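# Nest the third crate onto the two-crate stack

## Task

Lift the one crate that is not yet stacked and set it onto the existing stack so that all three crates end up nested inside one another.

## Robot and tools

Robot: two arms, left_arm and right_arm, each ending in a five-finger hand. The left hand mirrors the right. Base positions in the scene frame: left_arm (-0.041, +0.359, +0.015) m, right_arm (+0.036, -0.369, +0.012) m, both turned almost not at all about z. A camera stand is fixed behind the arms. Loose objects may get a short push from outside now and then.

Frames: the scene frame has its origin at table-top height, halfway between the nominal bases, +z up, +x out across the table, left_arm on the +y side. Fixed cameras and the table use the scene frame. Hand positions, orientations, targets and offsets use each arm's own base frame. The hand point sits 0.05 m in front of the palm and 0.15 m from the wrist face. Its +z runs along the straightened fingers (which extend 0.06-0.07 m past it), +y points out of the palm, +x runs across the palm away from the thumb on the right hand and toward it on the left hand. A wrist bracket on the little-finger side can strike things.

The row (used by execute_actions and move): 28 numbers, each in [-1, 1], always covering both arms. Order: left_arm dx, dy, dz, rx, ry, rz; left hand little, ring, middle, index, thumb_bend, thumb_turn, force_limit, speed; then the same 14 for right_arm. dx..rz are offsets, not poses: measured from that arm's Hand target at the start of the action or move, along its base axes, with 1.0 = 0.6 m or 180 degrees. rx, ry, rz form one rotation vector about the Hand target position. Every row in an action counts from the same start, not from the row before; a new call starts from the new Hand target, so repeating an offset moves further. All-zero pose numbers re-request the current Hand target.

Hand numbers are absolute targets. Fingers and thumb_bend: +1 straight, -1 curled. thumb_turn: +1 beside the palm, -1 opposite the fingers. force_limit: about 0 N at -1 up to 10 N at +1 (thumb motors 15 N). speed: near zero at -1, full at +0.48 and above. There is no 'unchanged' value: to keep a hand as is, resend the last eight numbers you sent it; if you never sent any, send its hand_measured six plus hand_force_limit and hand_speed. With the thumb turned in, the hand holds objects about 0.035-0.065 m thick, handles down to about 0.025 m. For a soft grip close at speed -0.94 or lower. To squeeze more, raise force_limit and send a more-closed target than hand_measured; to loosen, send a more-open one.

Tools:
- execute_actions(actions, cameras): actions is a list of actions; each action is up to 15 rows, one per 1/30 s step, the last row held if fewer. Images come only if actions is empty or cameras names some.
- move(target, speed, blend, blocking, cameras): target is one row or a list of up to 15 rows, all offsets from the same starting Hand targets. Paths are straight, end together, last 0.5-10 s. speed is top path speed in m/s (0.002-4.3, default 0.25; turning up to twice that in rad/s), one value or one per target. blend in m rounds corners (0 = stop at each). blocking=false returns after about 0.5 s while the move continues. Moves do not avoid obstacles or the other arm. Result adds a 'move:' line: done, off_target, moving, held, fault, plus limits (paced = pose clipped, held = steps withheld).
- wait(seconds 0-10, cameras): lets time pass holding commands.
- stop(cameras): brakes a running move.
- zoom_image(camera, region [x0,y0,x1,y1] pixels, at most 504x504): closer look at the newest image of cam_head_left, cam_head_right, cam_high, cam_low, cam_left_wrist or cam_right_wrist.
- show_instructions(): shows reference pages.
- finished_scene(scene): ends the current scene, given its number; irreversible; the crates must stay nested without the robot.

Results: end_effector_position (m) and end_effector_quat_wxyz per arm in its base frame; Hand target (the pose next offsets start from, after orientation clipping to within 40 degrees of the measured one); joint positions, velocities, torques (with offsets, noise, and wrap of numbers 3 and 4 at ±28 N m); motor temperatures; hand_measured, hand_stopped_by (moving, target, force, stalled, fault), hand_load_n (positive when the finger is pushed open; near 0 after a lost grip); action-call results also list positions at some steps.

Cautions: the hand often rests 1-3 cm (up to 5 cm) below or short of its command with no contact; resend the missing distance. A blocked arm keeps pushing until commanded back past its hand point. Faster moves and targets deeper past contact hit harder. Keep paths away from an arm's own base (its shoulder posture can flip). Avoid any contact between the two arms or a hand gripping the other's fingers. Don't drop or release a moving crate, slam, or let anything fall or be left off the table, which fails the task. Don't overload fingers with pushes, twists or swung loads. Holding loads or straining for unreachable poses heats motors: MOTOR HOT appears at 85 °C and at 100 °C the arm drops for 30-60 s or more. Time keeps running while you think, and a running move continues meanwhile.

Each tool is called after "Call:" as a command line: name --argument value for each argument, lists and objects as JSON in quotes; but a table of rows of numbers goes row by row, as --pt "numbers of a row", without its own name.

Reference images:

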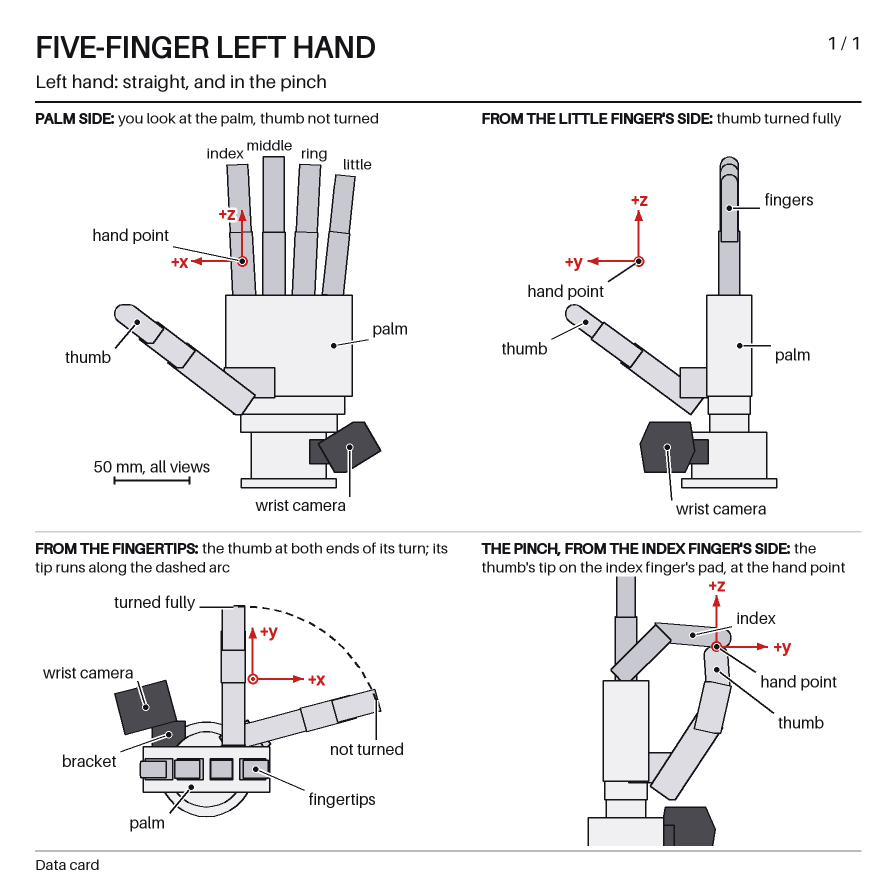

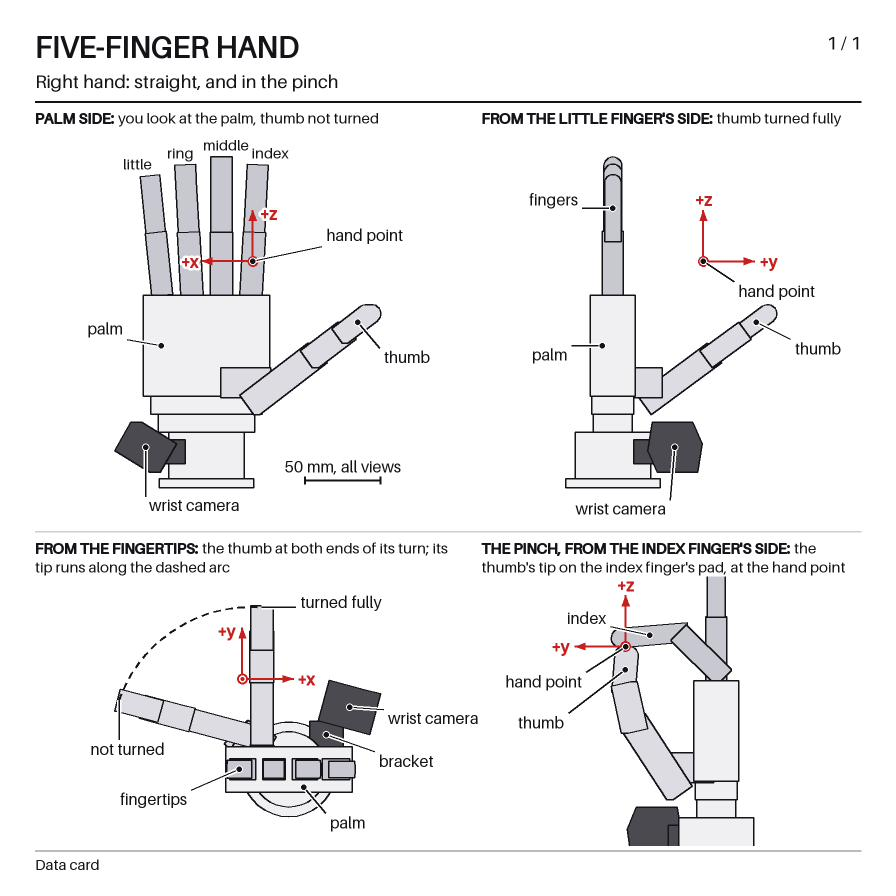

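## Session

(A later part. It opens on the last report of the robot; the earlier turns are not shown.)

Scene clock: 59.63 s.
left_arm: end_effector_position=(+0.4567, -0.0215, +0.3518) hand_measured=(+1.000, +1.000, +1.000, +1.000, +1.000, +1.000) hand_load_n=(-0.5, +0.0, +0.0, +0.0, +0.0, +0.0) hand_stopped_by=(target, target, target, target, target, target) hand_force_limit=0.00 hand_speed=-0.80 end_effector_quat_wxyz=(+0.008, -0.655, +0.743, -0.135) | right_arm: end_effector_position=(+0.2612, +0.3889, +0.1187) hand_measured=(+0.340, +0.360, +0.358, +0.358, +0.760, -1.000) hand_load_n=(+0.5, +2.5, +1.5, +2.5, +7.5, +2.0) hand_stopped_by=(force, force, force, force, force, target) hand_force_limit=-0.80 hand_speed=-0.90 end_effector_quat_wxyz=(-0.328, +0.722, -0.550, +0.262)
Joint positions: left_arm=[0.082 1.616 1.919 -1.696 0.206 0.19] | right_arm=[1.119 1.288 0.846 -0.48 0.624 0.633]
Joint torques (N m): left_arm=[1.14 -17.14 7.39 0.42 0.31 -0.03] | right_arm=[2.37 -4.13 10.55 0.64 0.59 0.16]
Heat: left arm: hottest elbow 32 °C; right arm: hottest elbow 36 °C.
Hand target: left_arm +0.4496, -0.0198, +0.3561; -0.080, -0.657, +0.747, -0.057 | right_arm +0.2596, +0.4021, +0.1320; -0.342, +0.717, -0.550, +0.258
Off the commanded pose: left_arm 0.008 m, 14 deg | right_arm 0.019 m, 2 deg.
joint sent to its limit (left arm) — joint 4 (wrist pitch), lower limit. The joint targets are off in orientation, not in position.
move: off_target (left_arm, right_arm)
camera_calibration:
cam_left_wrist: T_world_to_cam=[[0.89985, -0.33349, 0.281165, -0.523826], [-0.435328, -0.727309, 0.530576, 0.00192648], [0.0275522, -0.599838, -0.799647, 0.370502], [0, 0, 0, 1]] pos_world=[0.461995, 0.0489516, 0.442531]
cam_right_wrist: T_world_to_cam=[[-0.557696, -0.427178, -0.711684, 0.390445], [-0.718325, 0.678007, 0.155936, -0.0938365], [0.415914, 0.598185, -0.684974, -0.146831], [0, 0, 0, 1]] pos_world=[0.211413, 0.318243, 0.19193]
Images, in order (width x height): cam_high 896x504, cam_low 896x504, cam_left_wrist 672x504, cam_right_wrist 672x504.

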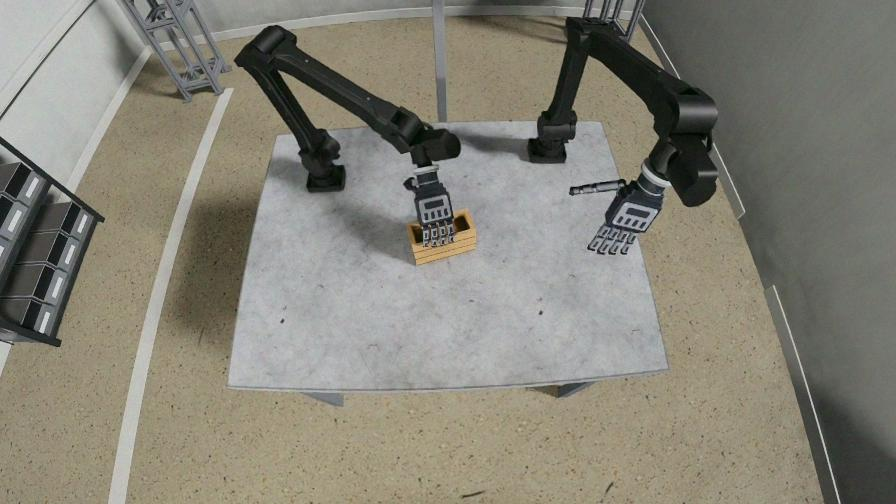

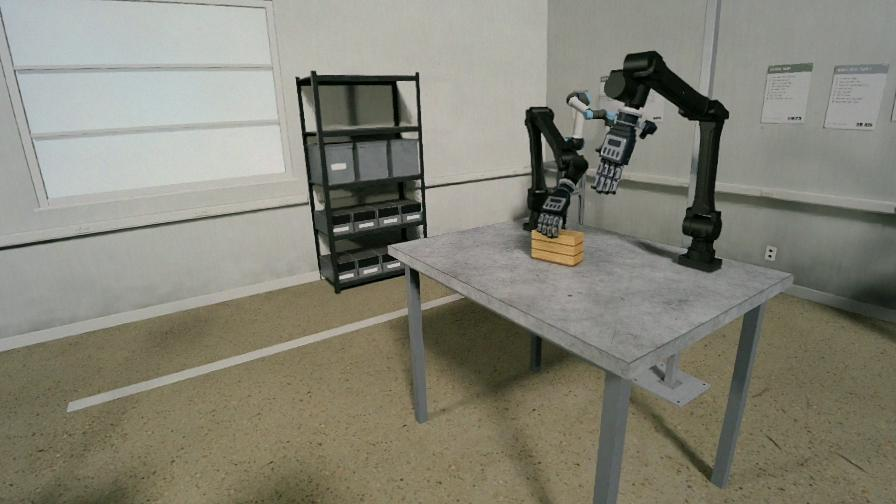

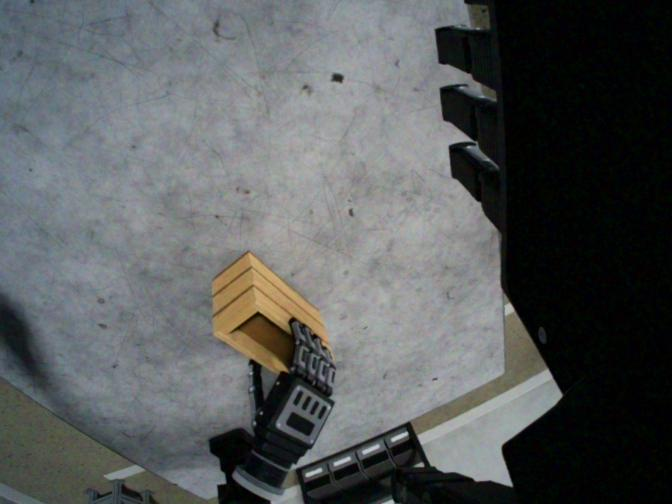

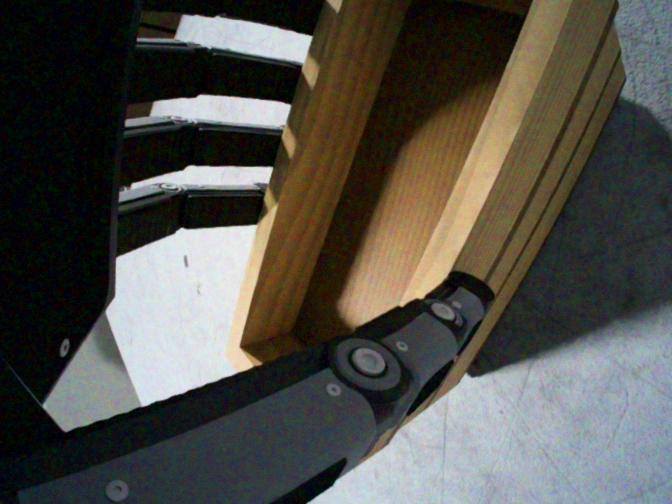

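Call:
move --target '[0,0,0,0,0,0,1,1,1,1,1,1,0,-0.8,-0.0013,0.0055,0.001,0.0015,0.0004,0,0.1,0.1,0.15,0.15,0.5,-1,-0.8,-0.9]' --speed 0.03 --cameras '["cam_right_wrist","cam_left_wrist","cam_high","cam_low"]'

Call:
zoom_image --camera "cam_left_wrist" --region '[205, 245, 285, 325]'

Call:
zoom_image --camera "cam_right_wrist" --region '[540, 0, 652, 112]'

Call:
zoom_image --camera "cam_right_wrist" --region '[470, 110, 590, 290]'

Call:
zoom_image --camera "cam_low" --region '[525, 210, 590, 275]'

Scene clock: 62.00 s.
left_arm: end_effector_position=(+0.4567, -0.0215, +0.3518) hand_measured=(+1.000, +1.000, +1.000, +1.000, +1.000, +1.000) hand_load_n=(+0.0, +0.0, +0.0, +0.0, +0.0, +0.0) hand_stopped_by=(target, target, target, target, target, target) hand_force_limit=0.00 hand_speed=-0.80 end_effector_quat_wxyz=(+0.008, -0.655, +0.743, -0.135) | right_arm: end_effector_position=(+0.2604, +0.3898, +0.1183) hand_measured=(+0.340, +0.360, +0.358, +0.358, +0.760, -1.000) hand_load_n=(+0.5, +2.5, +1.0, +2.5, +7.0, +1.5) hand_stopped_by=(force, force, force, force, force, target) hand_force_limit=-0.80 hand_speed=-0.90 end_effector_quat_wxyz=(-0.329, +0.721, -0.551, +0.262)
Joint positions: left_arm=[0.082 1.616 1.919 -1.696 0.206 0.19] | right_arm=[1.121 1.29 0.846 -0.48 0.626 0.64]
Joint torques (N m): left_arm=[1.61 -17.26 7.38 0.36 0.33 -0.02] | right_arm=[2.43 -3.96 11 0.57 0.53 0.17]
Heat: left arm: hottest elbow 32 °C; right arm: hottest elbow 36 °C.
Hand target: left_arm +0.4496, -0.0198, +0.3561; -0.080, -0.657, +0.747, -0.057 | right_arm +0.2588, +0.4054, +0.1326; -0.343, +0.716, -0.551, +0.256
Off the commanded pose: left_arm 0.008 m, 14 deg | right_arm 0.021 m, 2 deg.
joint sent to its limit (left arm) — joint 4 (wrist pitch), lower limit. The joint targets are off in orientation, not in position.
move: off_target (left_arm, right_arm)
camera_calibration:
cam_left_wrist: T_world_to_cam=[[0.89985, -0.33349, 0.281165, -0.523826], [-0.435328, -0.727309, 0.530576, 0.00192648], [0.0275522, -0.599838, -0.799647, 0.370502], [0, 0, 0, 1]] pos_world=[0.461995, 0.0489516, 0.442531]
cam_right_wrist: T_world_to_cam=[[-0.559343, -0.423388, -0.712656, 0.389179], [-0.71627, 0.6796, 0.158431, -0.0963518], [0.417243, 0.599072, -0.68339, -0.148213], [0, 0, 0, 1]] pos_world=[0.210512, 0.319044, 0.191329]
Images, in order (width x height): cam_high 896x504, cam_low 896x504, cam_left_wrist 672x504, cam_right_wrist 672x504.

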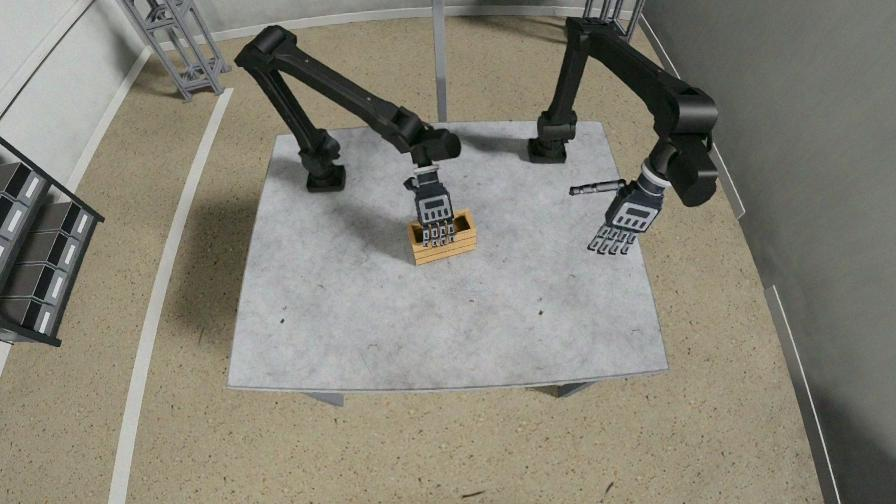

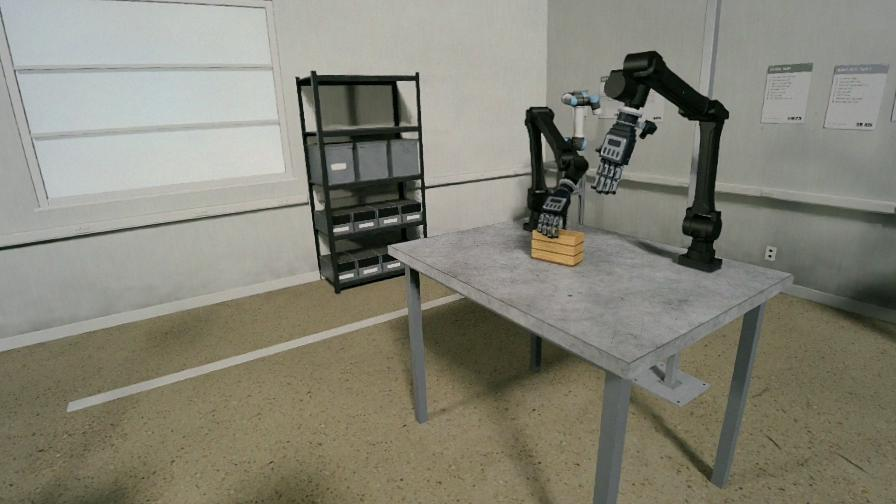

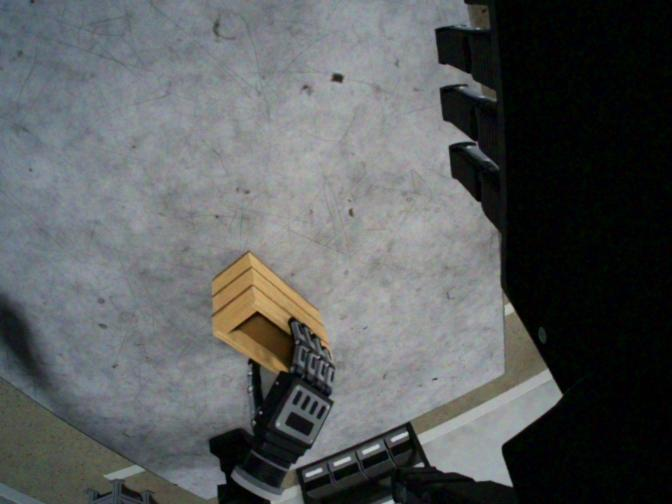

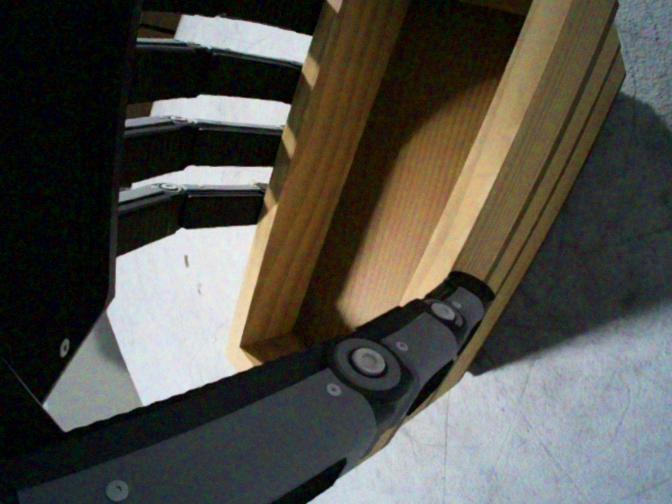

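Scaled by 6.300 from the camera's 672x504 image, which has a finer 960x720 frame.

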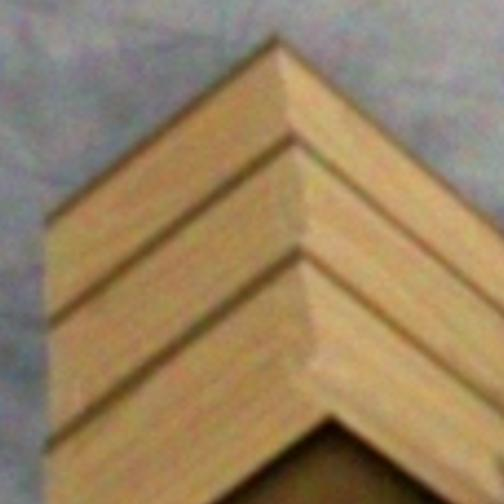

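Scaled by 4.500 from the camera's 672x504 image, which has a finer 960x720 frame.

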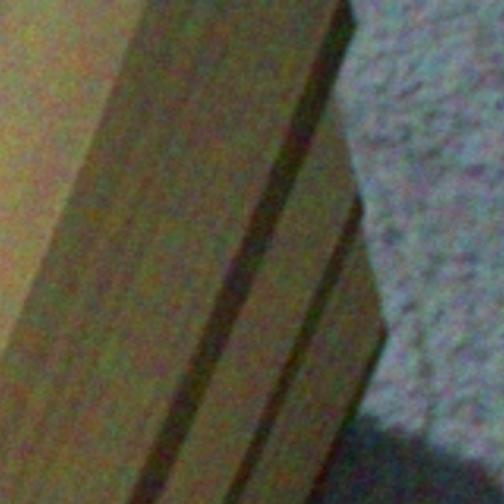

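Scaled by 2.800 from the camera's 672x504 image, which has a finer 960x720 frame.

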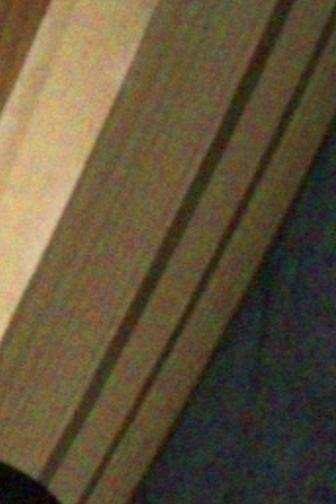

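Scaled by 7.754.

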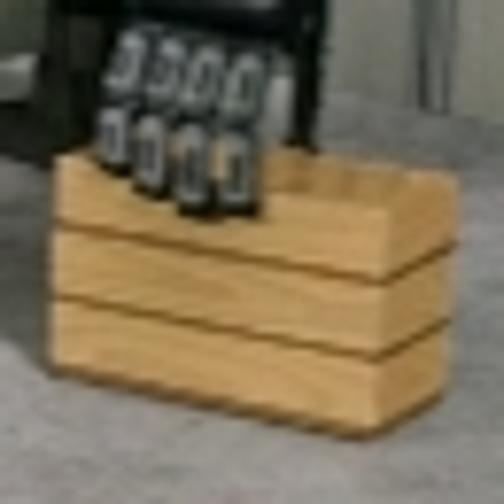

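Call:
move --target '[0,0,0,0,0,0,1,1,1,1,1,1,0,-0.8,0.0,0.003,-0.0035,0.003,0.0007,0,0.1,0.1,0.15,0.15,0.5,-1,-0.8,-0.9]' --speed 0.03 --cameras '["cam_right_wrist","cam_left_wrist","cam_low","cam_head_left"]'

Call:
zoom_image --camera "cam_left_wrist" --region '[205, 245, 285, 325]'

Call:
zoom_image --camera "cam_right_wrist" --region '[540, 0, 652, 112]'

Call:
zoom_image --camera "cam_right_wrist" --region '[470, 110, 590, 290]'

Call:
zoom_image --camera "cam_low" --region '[525, 210, 590, 275]'

Scene clock: 63.83 s.
left_arm: end_effector_position=(+0.4567, -0.0215, +0.3518) hand_measured=(+1.000, +1.000, +1.000, +1.000, +1.000, +1.000) hand_load_n=(-0.5, +0.0, +0.0, +0.0, +0.0, +0.0) hand_stopped_by=(target, target, target, target, target, target) hand_force_limit=0.00 hand_speed=-0.80 end_effector_quat_wxyz=(+0.008, -0.655, +0.743, -0.135) | right_arm: end_effector_position=(+0.2603, +0.3902, +0.1180) hand_measured=(+0.340, +0.360, +0.358, +0.358, +0.760, -1.000) hand_load_n=(+0.5, +2.5, +1.0, +2.0, +7.5, +1.5) hand_stopped_by=(force, force, force, force, force, target) hand_force_limit=-0.80 hand_speed=-0.90 end_effector_quat_wxyz=(-0.329, +0.720, -0.553, +0.261)
Joint positions: left_arm=[0.082 1.616 1.919 -1.696 0.206 0.19] | right_arm=[1.122 1.291 0.846 -0.48 0.626 0.644]
Joint torques (N m): left_arm=[1.79 -17.44 7.42 0.31 0.27 -0.02] | right_arm=[2.32 -3.78 10.62 1.02 0.33 0.17]
Heat: left arm: hottest elbow 32 °C; right arm: hottest elbow 36 °C.
Hand target: left_arm +0.4496, -0.0198, +0.3561; -0.080, -0.657, +0.747, -0.057 | right_arm +0.2587, +0.4073, +0.1305; -0.346, +0.715, -0.552, +0.253
Off the commanded pose: left_arm 0.008 m, 14 deg | right_arm 0.021 m, 2 deg.
joint sent to its limit (left arm) — joint 4 (wrist pitch), lower limit. The joint targets are off in orientation, not in position.
move: off_target (left_arm, right_arm)
camera_calibration:
cam_left_wrist: T_world_to_cam=[[0.89985, -0.33349, 0.281165, -0.523826], [-0.435328, -0.727309, 0.530576, 0.00192648], [0.0275522, -0.599838, -0.799647, 0.370502], [0, 0, 0, 1]] pos_world=[0.461995, 0.0489516, 0.442531]
cam_right_wrist: T_world_to_cam=[[-0.560998, -0.42068, -0.712958, 0.38852], [-0.714641, 0.680801, 0.160617, -0.0977967], [0.417814, 0.599615, -0.682564, -0.148966], [0, 0, 0, 1]] pos_world=[0.21031, 0.319345, 0.191027]
Images, in order (width x height): cam_head_left 896x504, cam_low 896x504, cam_left_wrist 672x504, cam_right_wrist 672x504.

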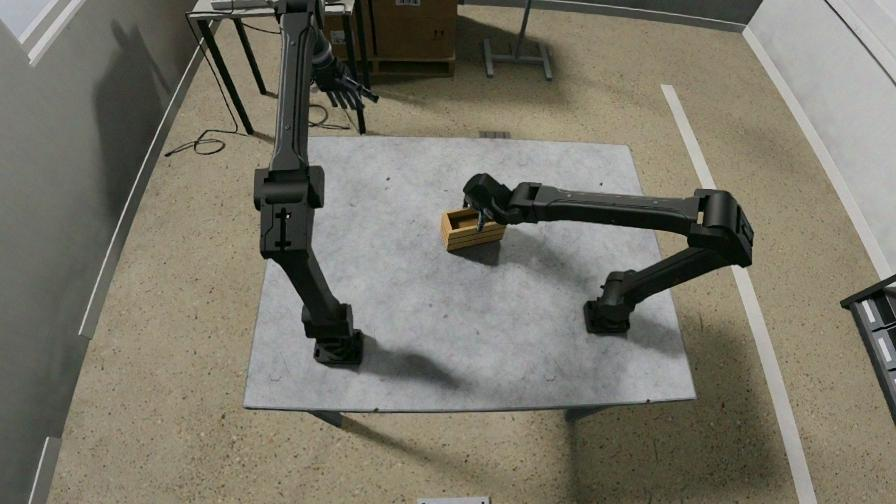

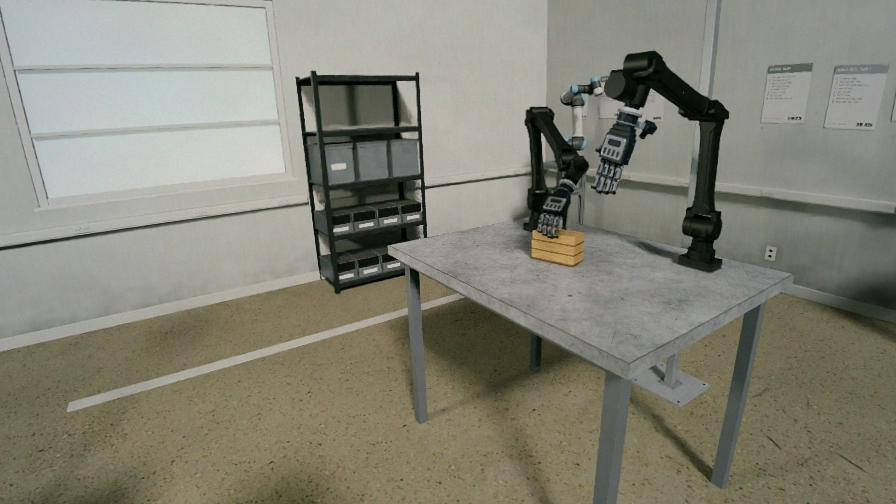

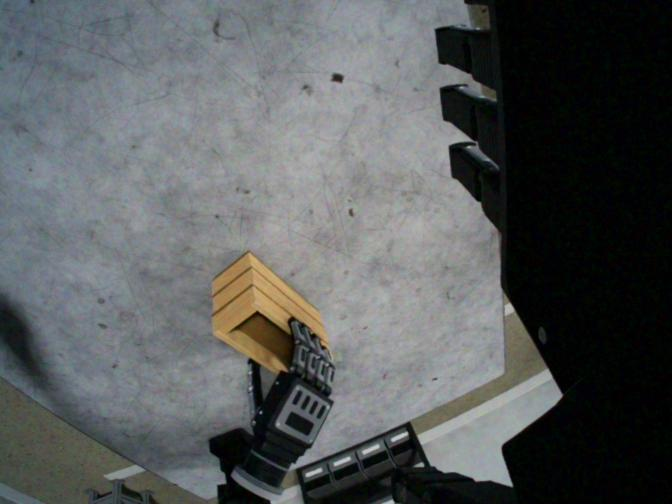

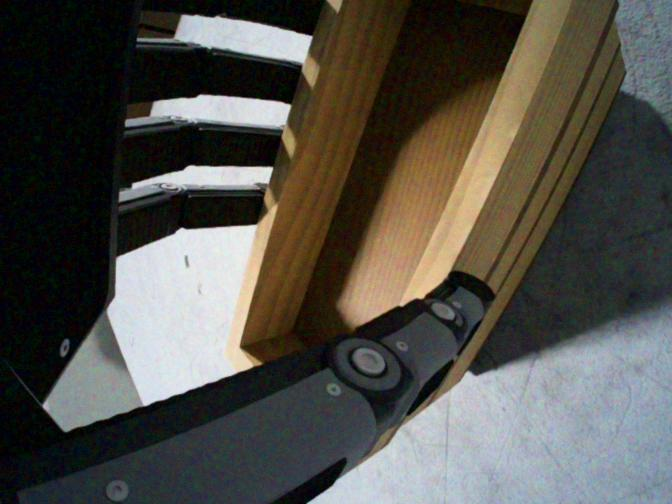

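Scaled by 6.300 from the camera's 672x504 image, which has a finer 960x720 frame.

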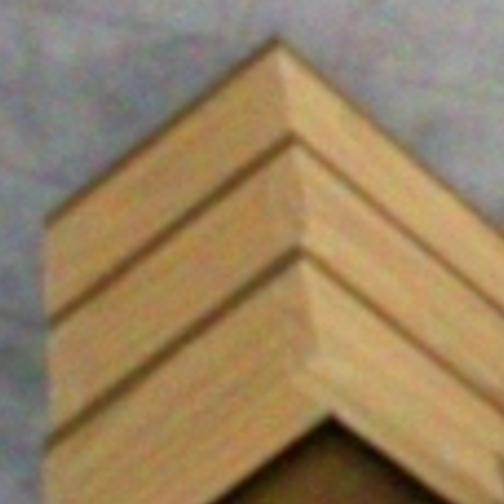

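Scaled by 4.500 from the camera's 672x504 image, which has a finer 960x720 frame.

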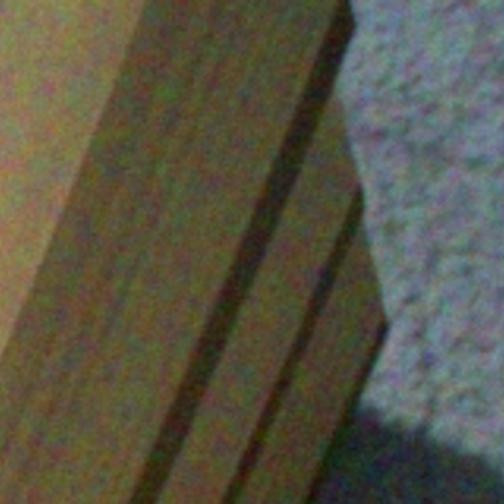

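Scaled by 2.800 from the camera's 672x504 image, which has a finer 960x720 frame.

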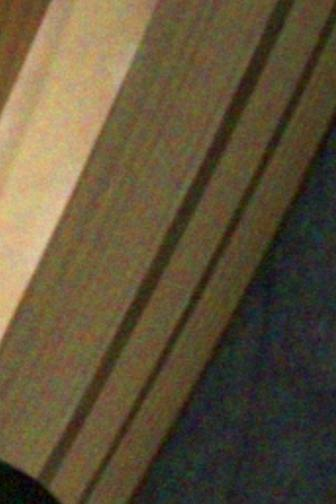

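Scaled by 7.754.

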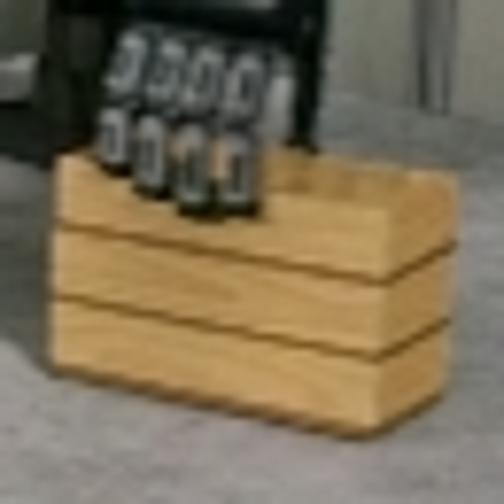

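Call:
move --target '[0,0,0,0,0,0,1,1,1,1,1,1,0,-0.8,0.0,-0.0033,-0.01,0.0013,0.0003,0,0.1,0.1,0.15,0.15,0.5,-1,-0.8,-0.9]' --speed 0.03 --cameras '["cam_right_wrist","cam_left_wrist","cam_low","cam_head_left"]'

Call:
zoom_image --camera "cam_left_wrist" --region '[205, 245, 285, 325]'

Call:
zoom_image --camera "cam_right_wrist" --region '[540, 0, 652, 112]'

Call:
zoom_image --camera "cam_right_wrist" --region '[470, 110, 590, 290]'

Call:
zoom_image --camera "cam_low" --region '[525, 210, 590, 275]'

Scene clock: 65.30 s.
left_arm: end_effector_position=(+0.4567, -0.0215, +0.3518) hand_measured=(+1.000, +1.000, +1.000, +1.000, +1.000, +1.000) hand_load_n=(-0.5, +0.0, +0.0, +0.0, +0.0, +0.0) hand_stopped_by=(target, target, target, target, target, target) hand_force_limit=0.00 hand_speed=-0.80 end_effector_quat_wxyz=(+0.008, -0.655, +0.743, -0.135) | right_arm: end_effector_position=(+0.2609, +0.3921, +0.1183) hand_measured=(+0.340, +0.360, +0.358, +0.358, +0.760, -1.000) hand_load_n=(+0.5, +2.5, +1.5, +2.5, +7.5, +1.5) hand_stopped_by=(force, force, force, force, force, target) hand_force_limit=-0.80 hand_speed=-0.90 end_effector_quat_wxyz=(-0.332, +0.719, -0.553, +0.260)
Joint positions: left_arm=[0.082 1.616 1.919 -1.696 0.206 0.19] | right_arm=[1.122 1.293 0.846 -0.472 0.625 0.645]
Joint torques (N m): left_arm=[1.44 -17.26 7.53 0.39 0.29 0] | right_arm=[2.08 -3.84 9.17 1.52 0.22 0.16]
Heat: left arm: hottest elbow 32 °C; right arm: hottest elbow 36 °C.
Hand target: left_arm +0.4496, -0.0198, +0.3561; -0.080, -0.657, +0.747, -0.057 | right_arm +0.2587, +0.4054, +0.1245; -0.347, +0.715, -0.553, +0.251
Off the commanded pose: left_arm 0.008 m, 14 deg | right_arm 0.015 m, 2 deg.
joint sent to its limit (left arm) — joint 4 (wrist pitch), lower limit. The joint targets are off in orientation, not in position.
move: off_target (left_arm, right_arm)
camera_calibration:
cam_left_wrist: T_world_to_cam=[[0.89985, -0.33349, 0.281165, -0.523826], [-0.435328, -0.727309, 0.530576, 0.00192648], [0.0275522, -0.599838, -0.799647, 0.370502], [0, 0, 0, 1]] pos_world=[0.461995, 0.0489516, 0.442531]
cam_right_wrist: T_world_to_cam=[[-0.559705, -0.415978, -0.716724, 0.388115], [-0.715219, 0.679324, 0.164257, -0.098446], [0.41856, 0.60455, -0.677736, -0.152886], [0, 0, 0, 1]] pos_world=[0.210811, 0.320751, 0.190725]
Images, in order (width x height): cam_head_left 896x504, cam_low 896x504, cam_left_wrist 672x504, cam_right_wrist 672x504.

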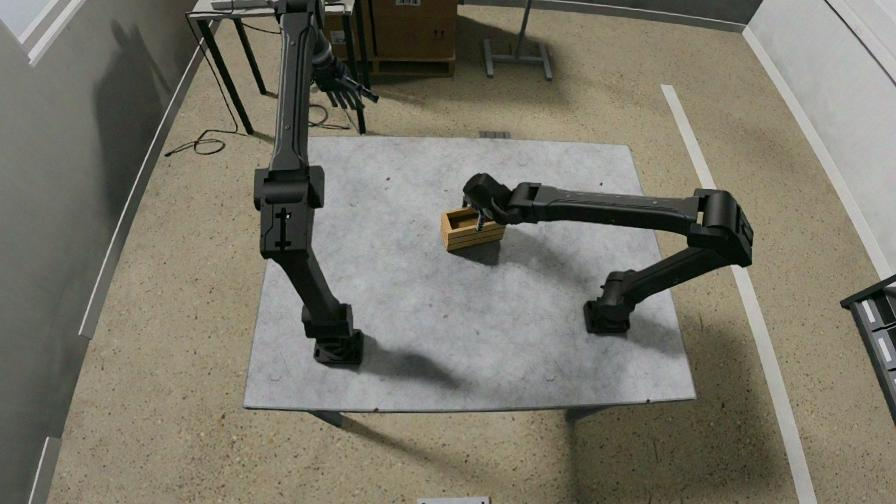

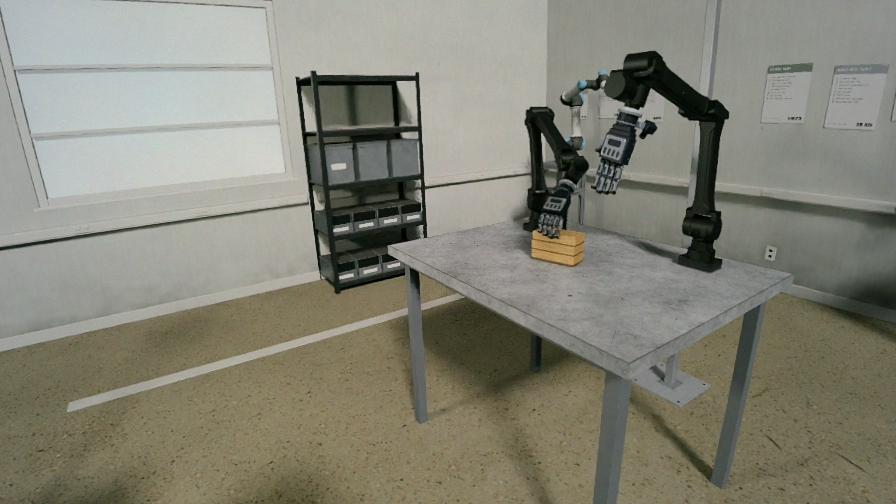

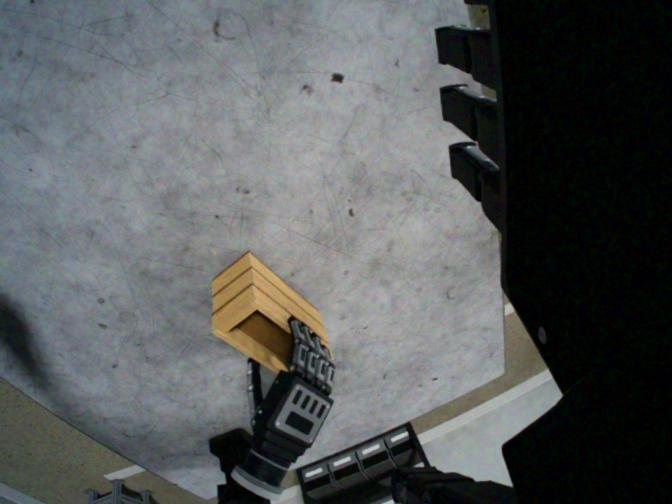

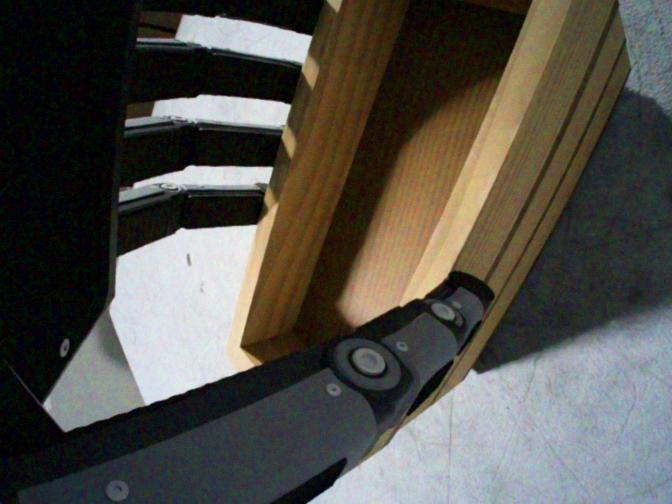

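Scaled by 6.300 from the camera's 672x504 image, which has a finer 960x720 frame.

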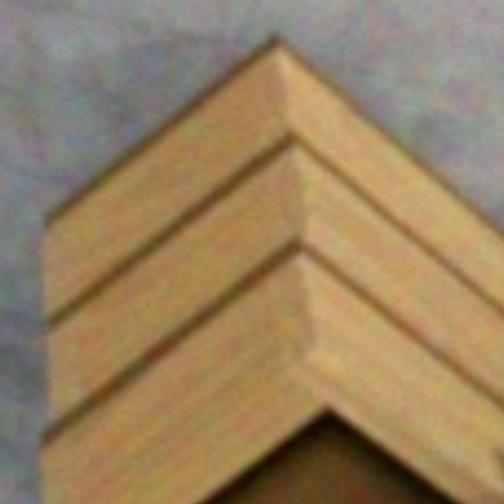

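Scaled by 4.500 from the camera's 672x504 image, which has a finer 960x720 frame.

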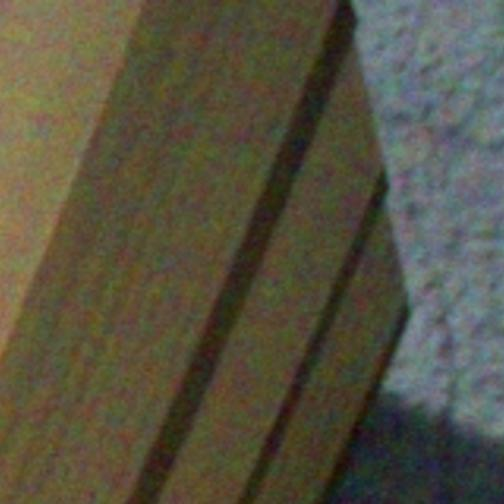

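Scaled by 2.800 from the camera's 672x504 image, which has a finer 960x720 frame.

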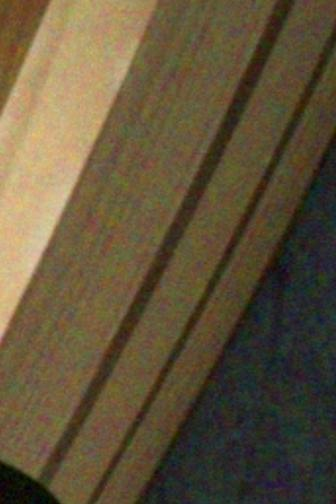

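Scaled by 7.754.

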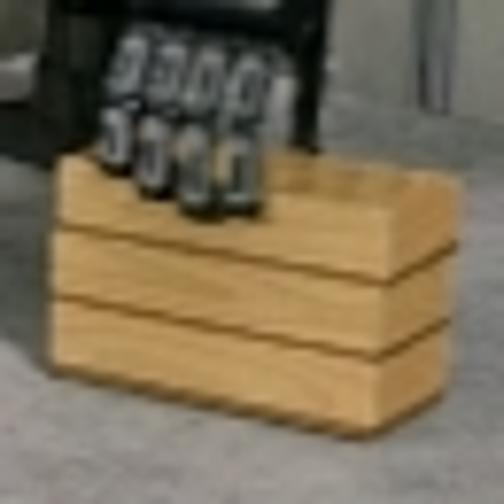

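Call:
zoom_image --camera "cam_head_left" --region '[435, 195, 515, 260]'

Call:
zoom_image --camera "cam_right_wrist" --region '[400, 270, 520, 420]'

Scaled by 6.300.

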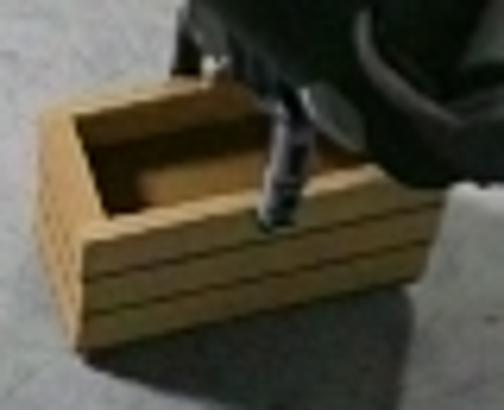

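Scaled by 3.360 from the camera's 672x504 image, which has a finer 960x720 frame.

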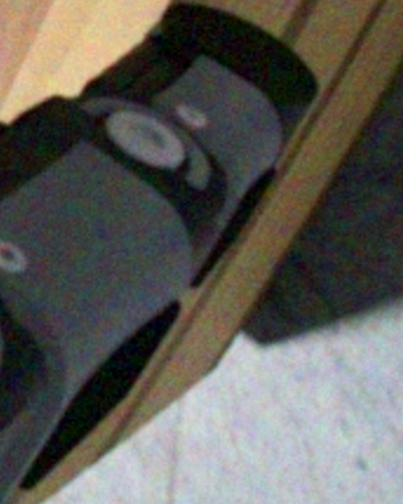

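Call:
move --target '[0,0,0,0,0,0,1,1,1,1,1,1,0,-0.8,0.0,-0.002,-0.0067,0.0,0.0,0,0.1,0.1,0.15,0.15,0.5,-1,-0.8,-0.9]' --speed 0.03 --cameras '["cam_right_wrist","cam_left_wrist","cam_low","cam_head_left"]'

Call:
zoom_image --camera "cam_left_wrist" --region '[205, 245, 285, 325]'

Call:
zoom_image --camera "cam_right_wrist" --region '[540, 0, 652, 112]'

Call:
zoom_image --camera "cam_right_wrist" --region '[470, 110, 590, 290]'

Call:
zoom_image --camera "cam_low" --region '[525, 210, 590, 275]'

Scene clock: 67.57 s.
left_arm: end_effector_position=(+0.4567, -0.0215, +0.3518) hand_measured=(+1.000, +1.000, +1.000, +1.000, +1.000, +1.000) hand_load_n=(+0.0, +0.0, +0.0, +0.0, +0.0, -0.5) hand_stopped_by=(target, target, target, target, target, target) hand_force_limit=0.00 hand_speed=-0.80 end_effector_quat_wxyz=(+0.008, -0.655, +0.743, -0.135) | right_arm: end_effector_position=(+0.2617, +0.3940, +0.1182) hand_measured=(+0.340, +0.360, +0.358, +0.358, +0.760, -1.000) hand_load_n=(+1.0, +2.0, +1.0, +2.5, +7.0, +1.5) hand_stopped_by=(force, force, force, force, force, target) hand_force_limit=-0.80 hand_speed=-0.90 end_effector_quat_wxyz=(-0.336, +0.717, -0.553, +0.259)
Joint positions: left_arm=[0.082 1.616 1.919 -1.696 0.206 0.19] | right_arm=[1.122 1.295 0.844 -0.459 0.624 0.645]
Joint torques (N m): left_arm=[1.61 -17.26 7.56 0.29 0.28 0] | right_arm=[2.02 -3.78 8.53 1.55 0.2 0.14]
Heat: left arm: hottest elbow 32 °C; right arm: hottest elbow 36 °C.
Hand target: left_arm +0.4496, -0.0198, +0.3561; -0.080, -0.657, +0.747, -0.057 | right_arm +0.2587, +0.4042, +0.1205; -0.347, +0.715, -0.553, +0.251
Off the commanded pose: left_arm 0.008 m, 14 deg | right_arm 0.011 m, 2 deg.
joint sent to its limit (left arm) — joint 4 (wrist pitch), lower limit. The joint targets are off in orientation, not in position.
move: off_target (left_arm, right_arm)
camera_calibration:
cam_left_wrist: T_world_to_cam=[[0.89985, -0.33349, 0.281165, -0.523826], [-0.435328, -0.727309, 0.530576, 0.00192648], [0.0275522, -0.599838, -0.799647, 0.370502], [0, 0, 0, 1]] pos_world=[0.461995, 0.0489516, 0.442531]
cam_right_wrist: T_world_to_cam=[[-0.557144, -0.410624, -0.721788, 0.387117], [-0.715959, 0.677873, 0.167004, -0.0986685], [0.420705, 0.609816, -0.671663, -0.157775], [0, 0, 0, 1]] pos_world=[0.211414, 0.322058, 0.189923]
Images, in order (width x height): cam_head_left 896x504, cam_low 896x504, cam_left_wrist 672x504, cam_right_wrist 672x504.

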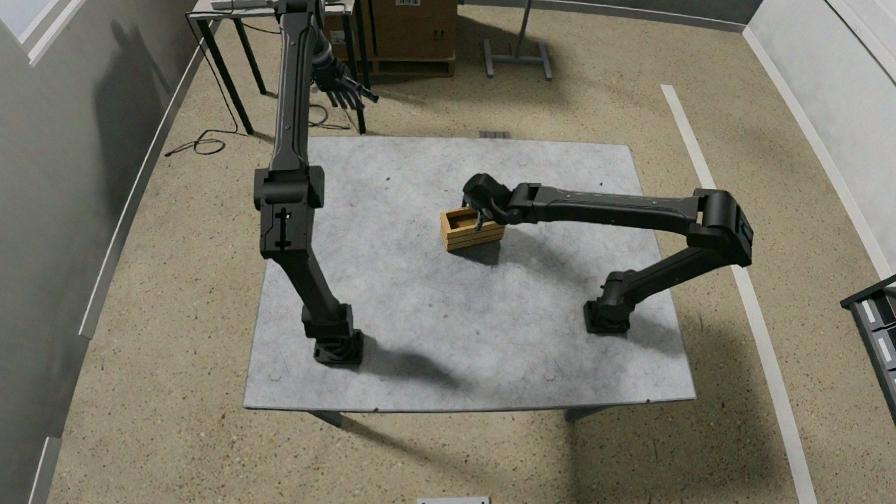

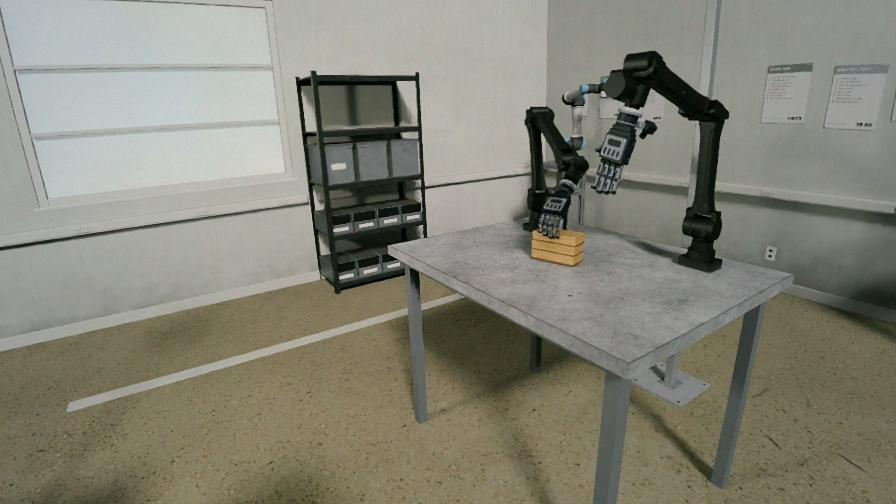

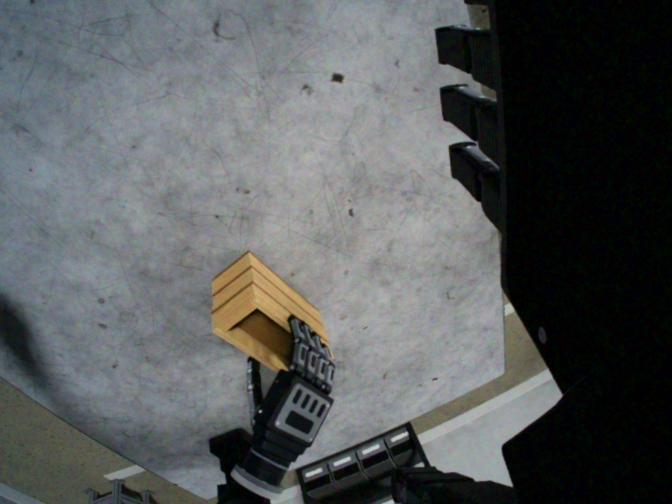

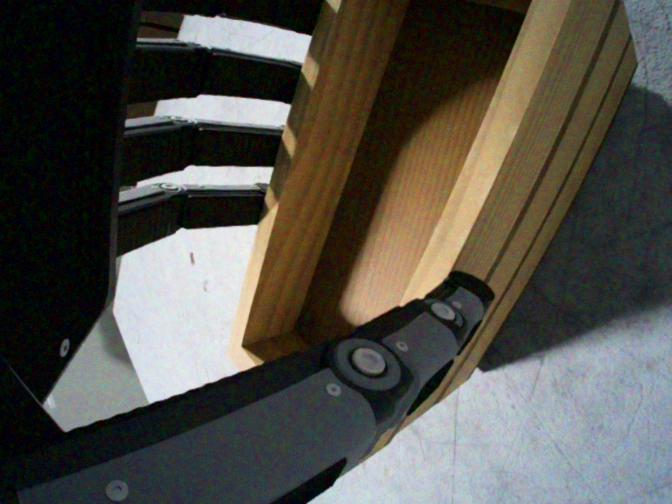

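Scaled by 6.300 from the camera's 672x504 image, which has a finer 960x720 frame.

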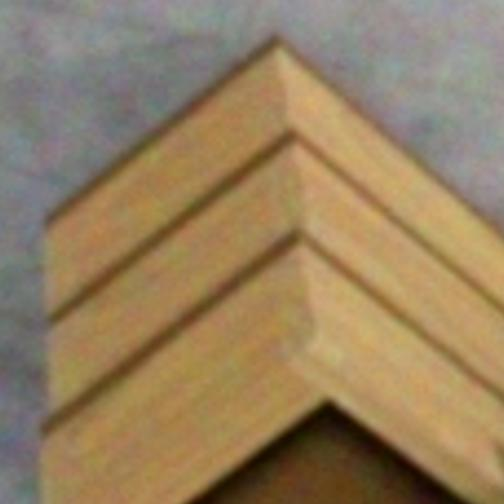

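Scaled by 4.500 from the camera's 672x504 image, which has a finer 960x720 frame.

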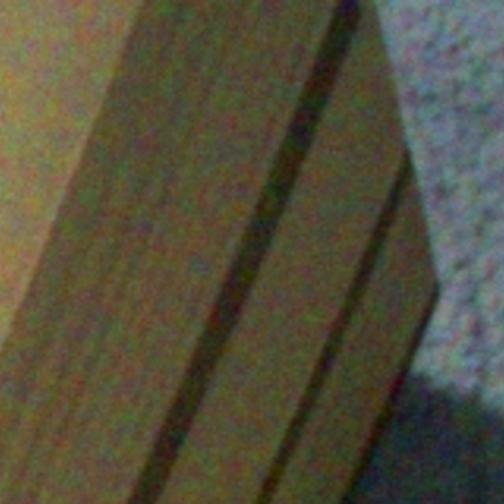

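Scaled by 2.800 from the camera's 672x504 image, which has a finer 960x720 frame.

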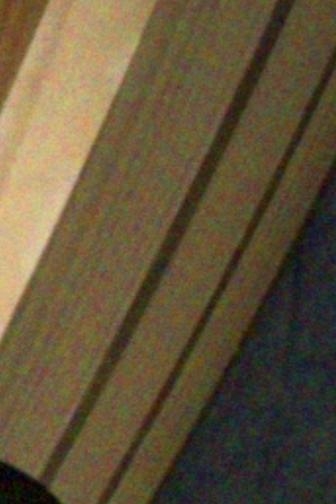

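Scaled by 7.754.

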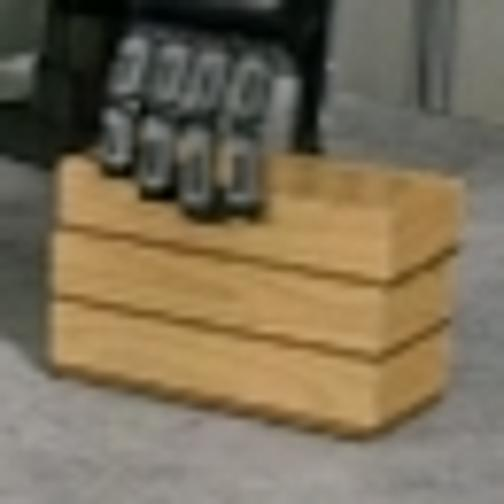

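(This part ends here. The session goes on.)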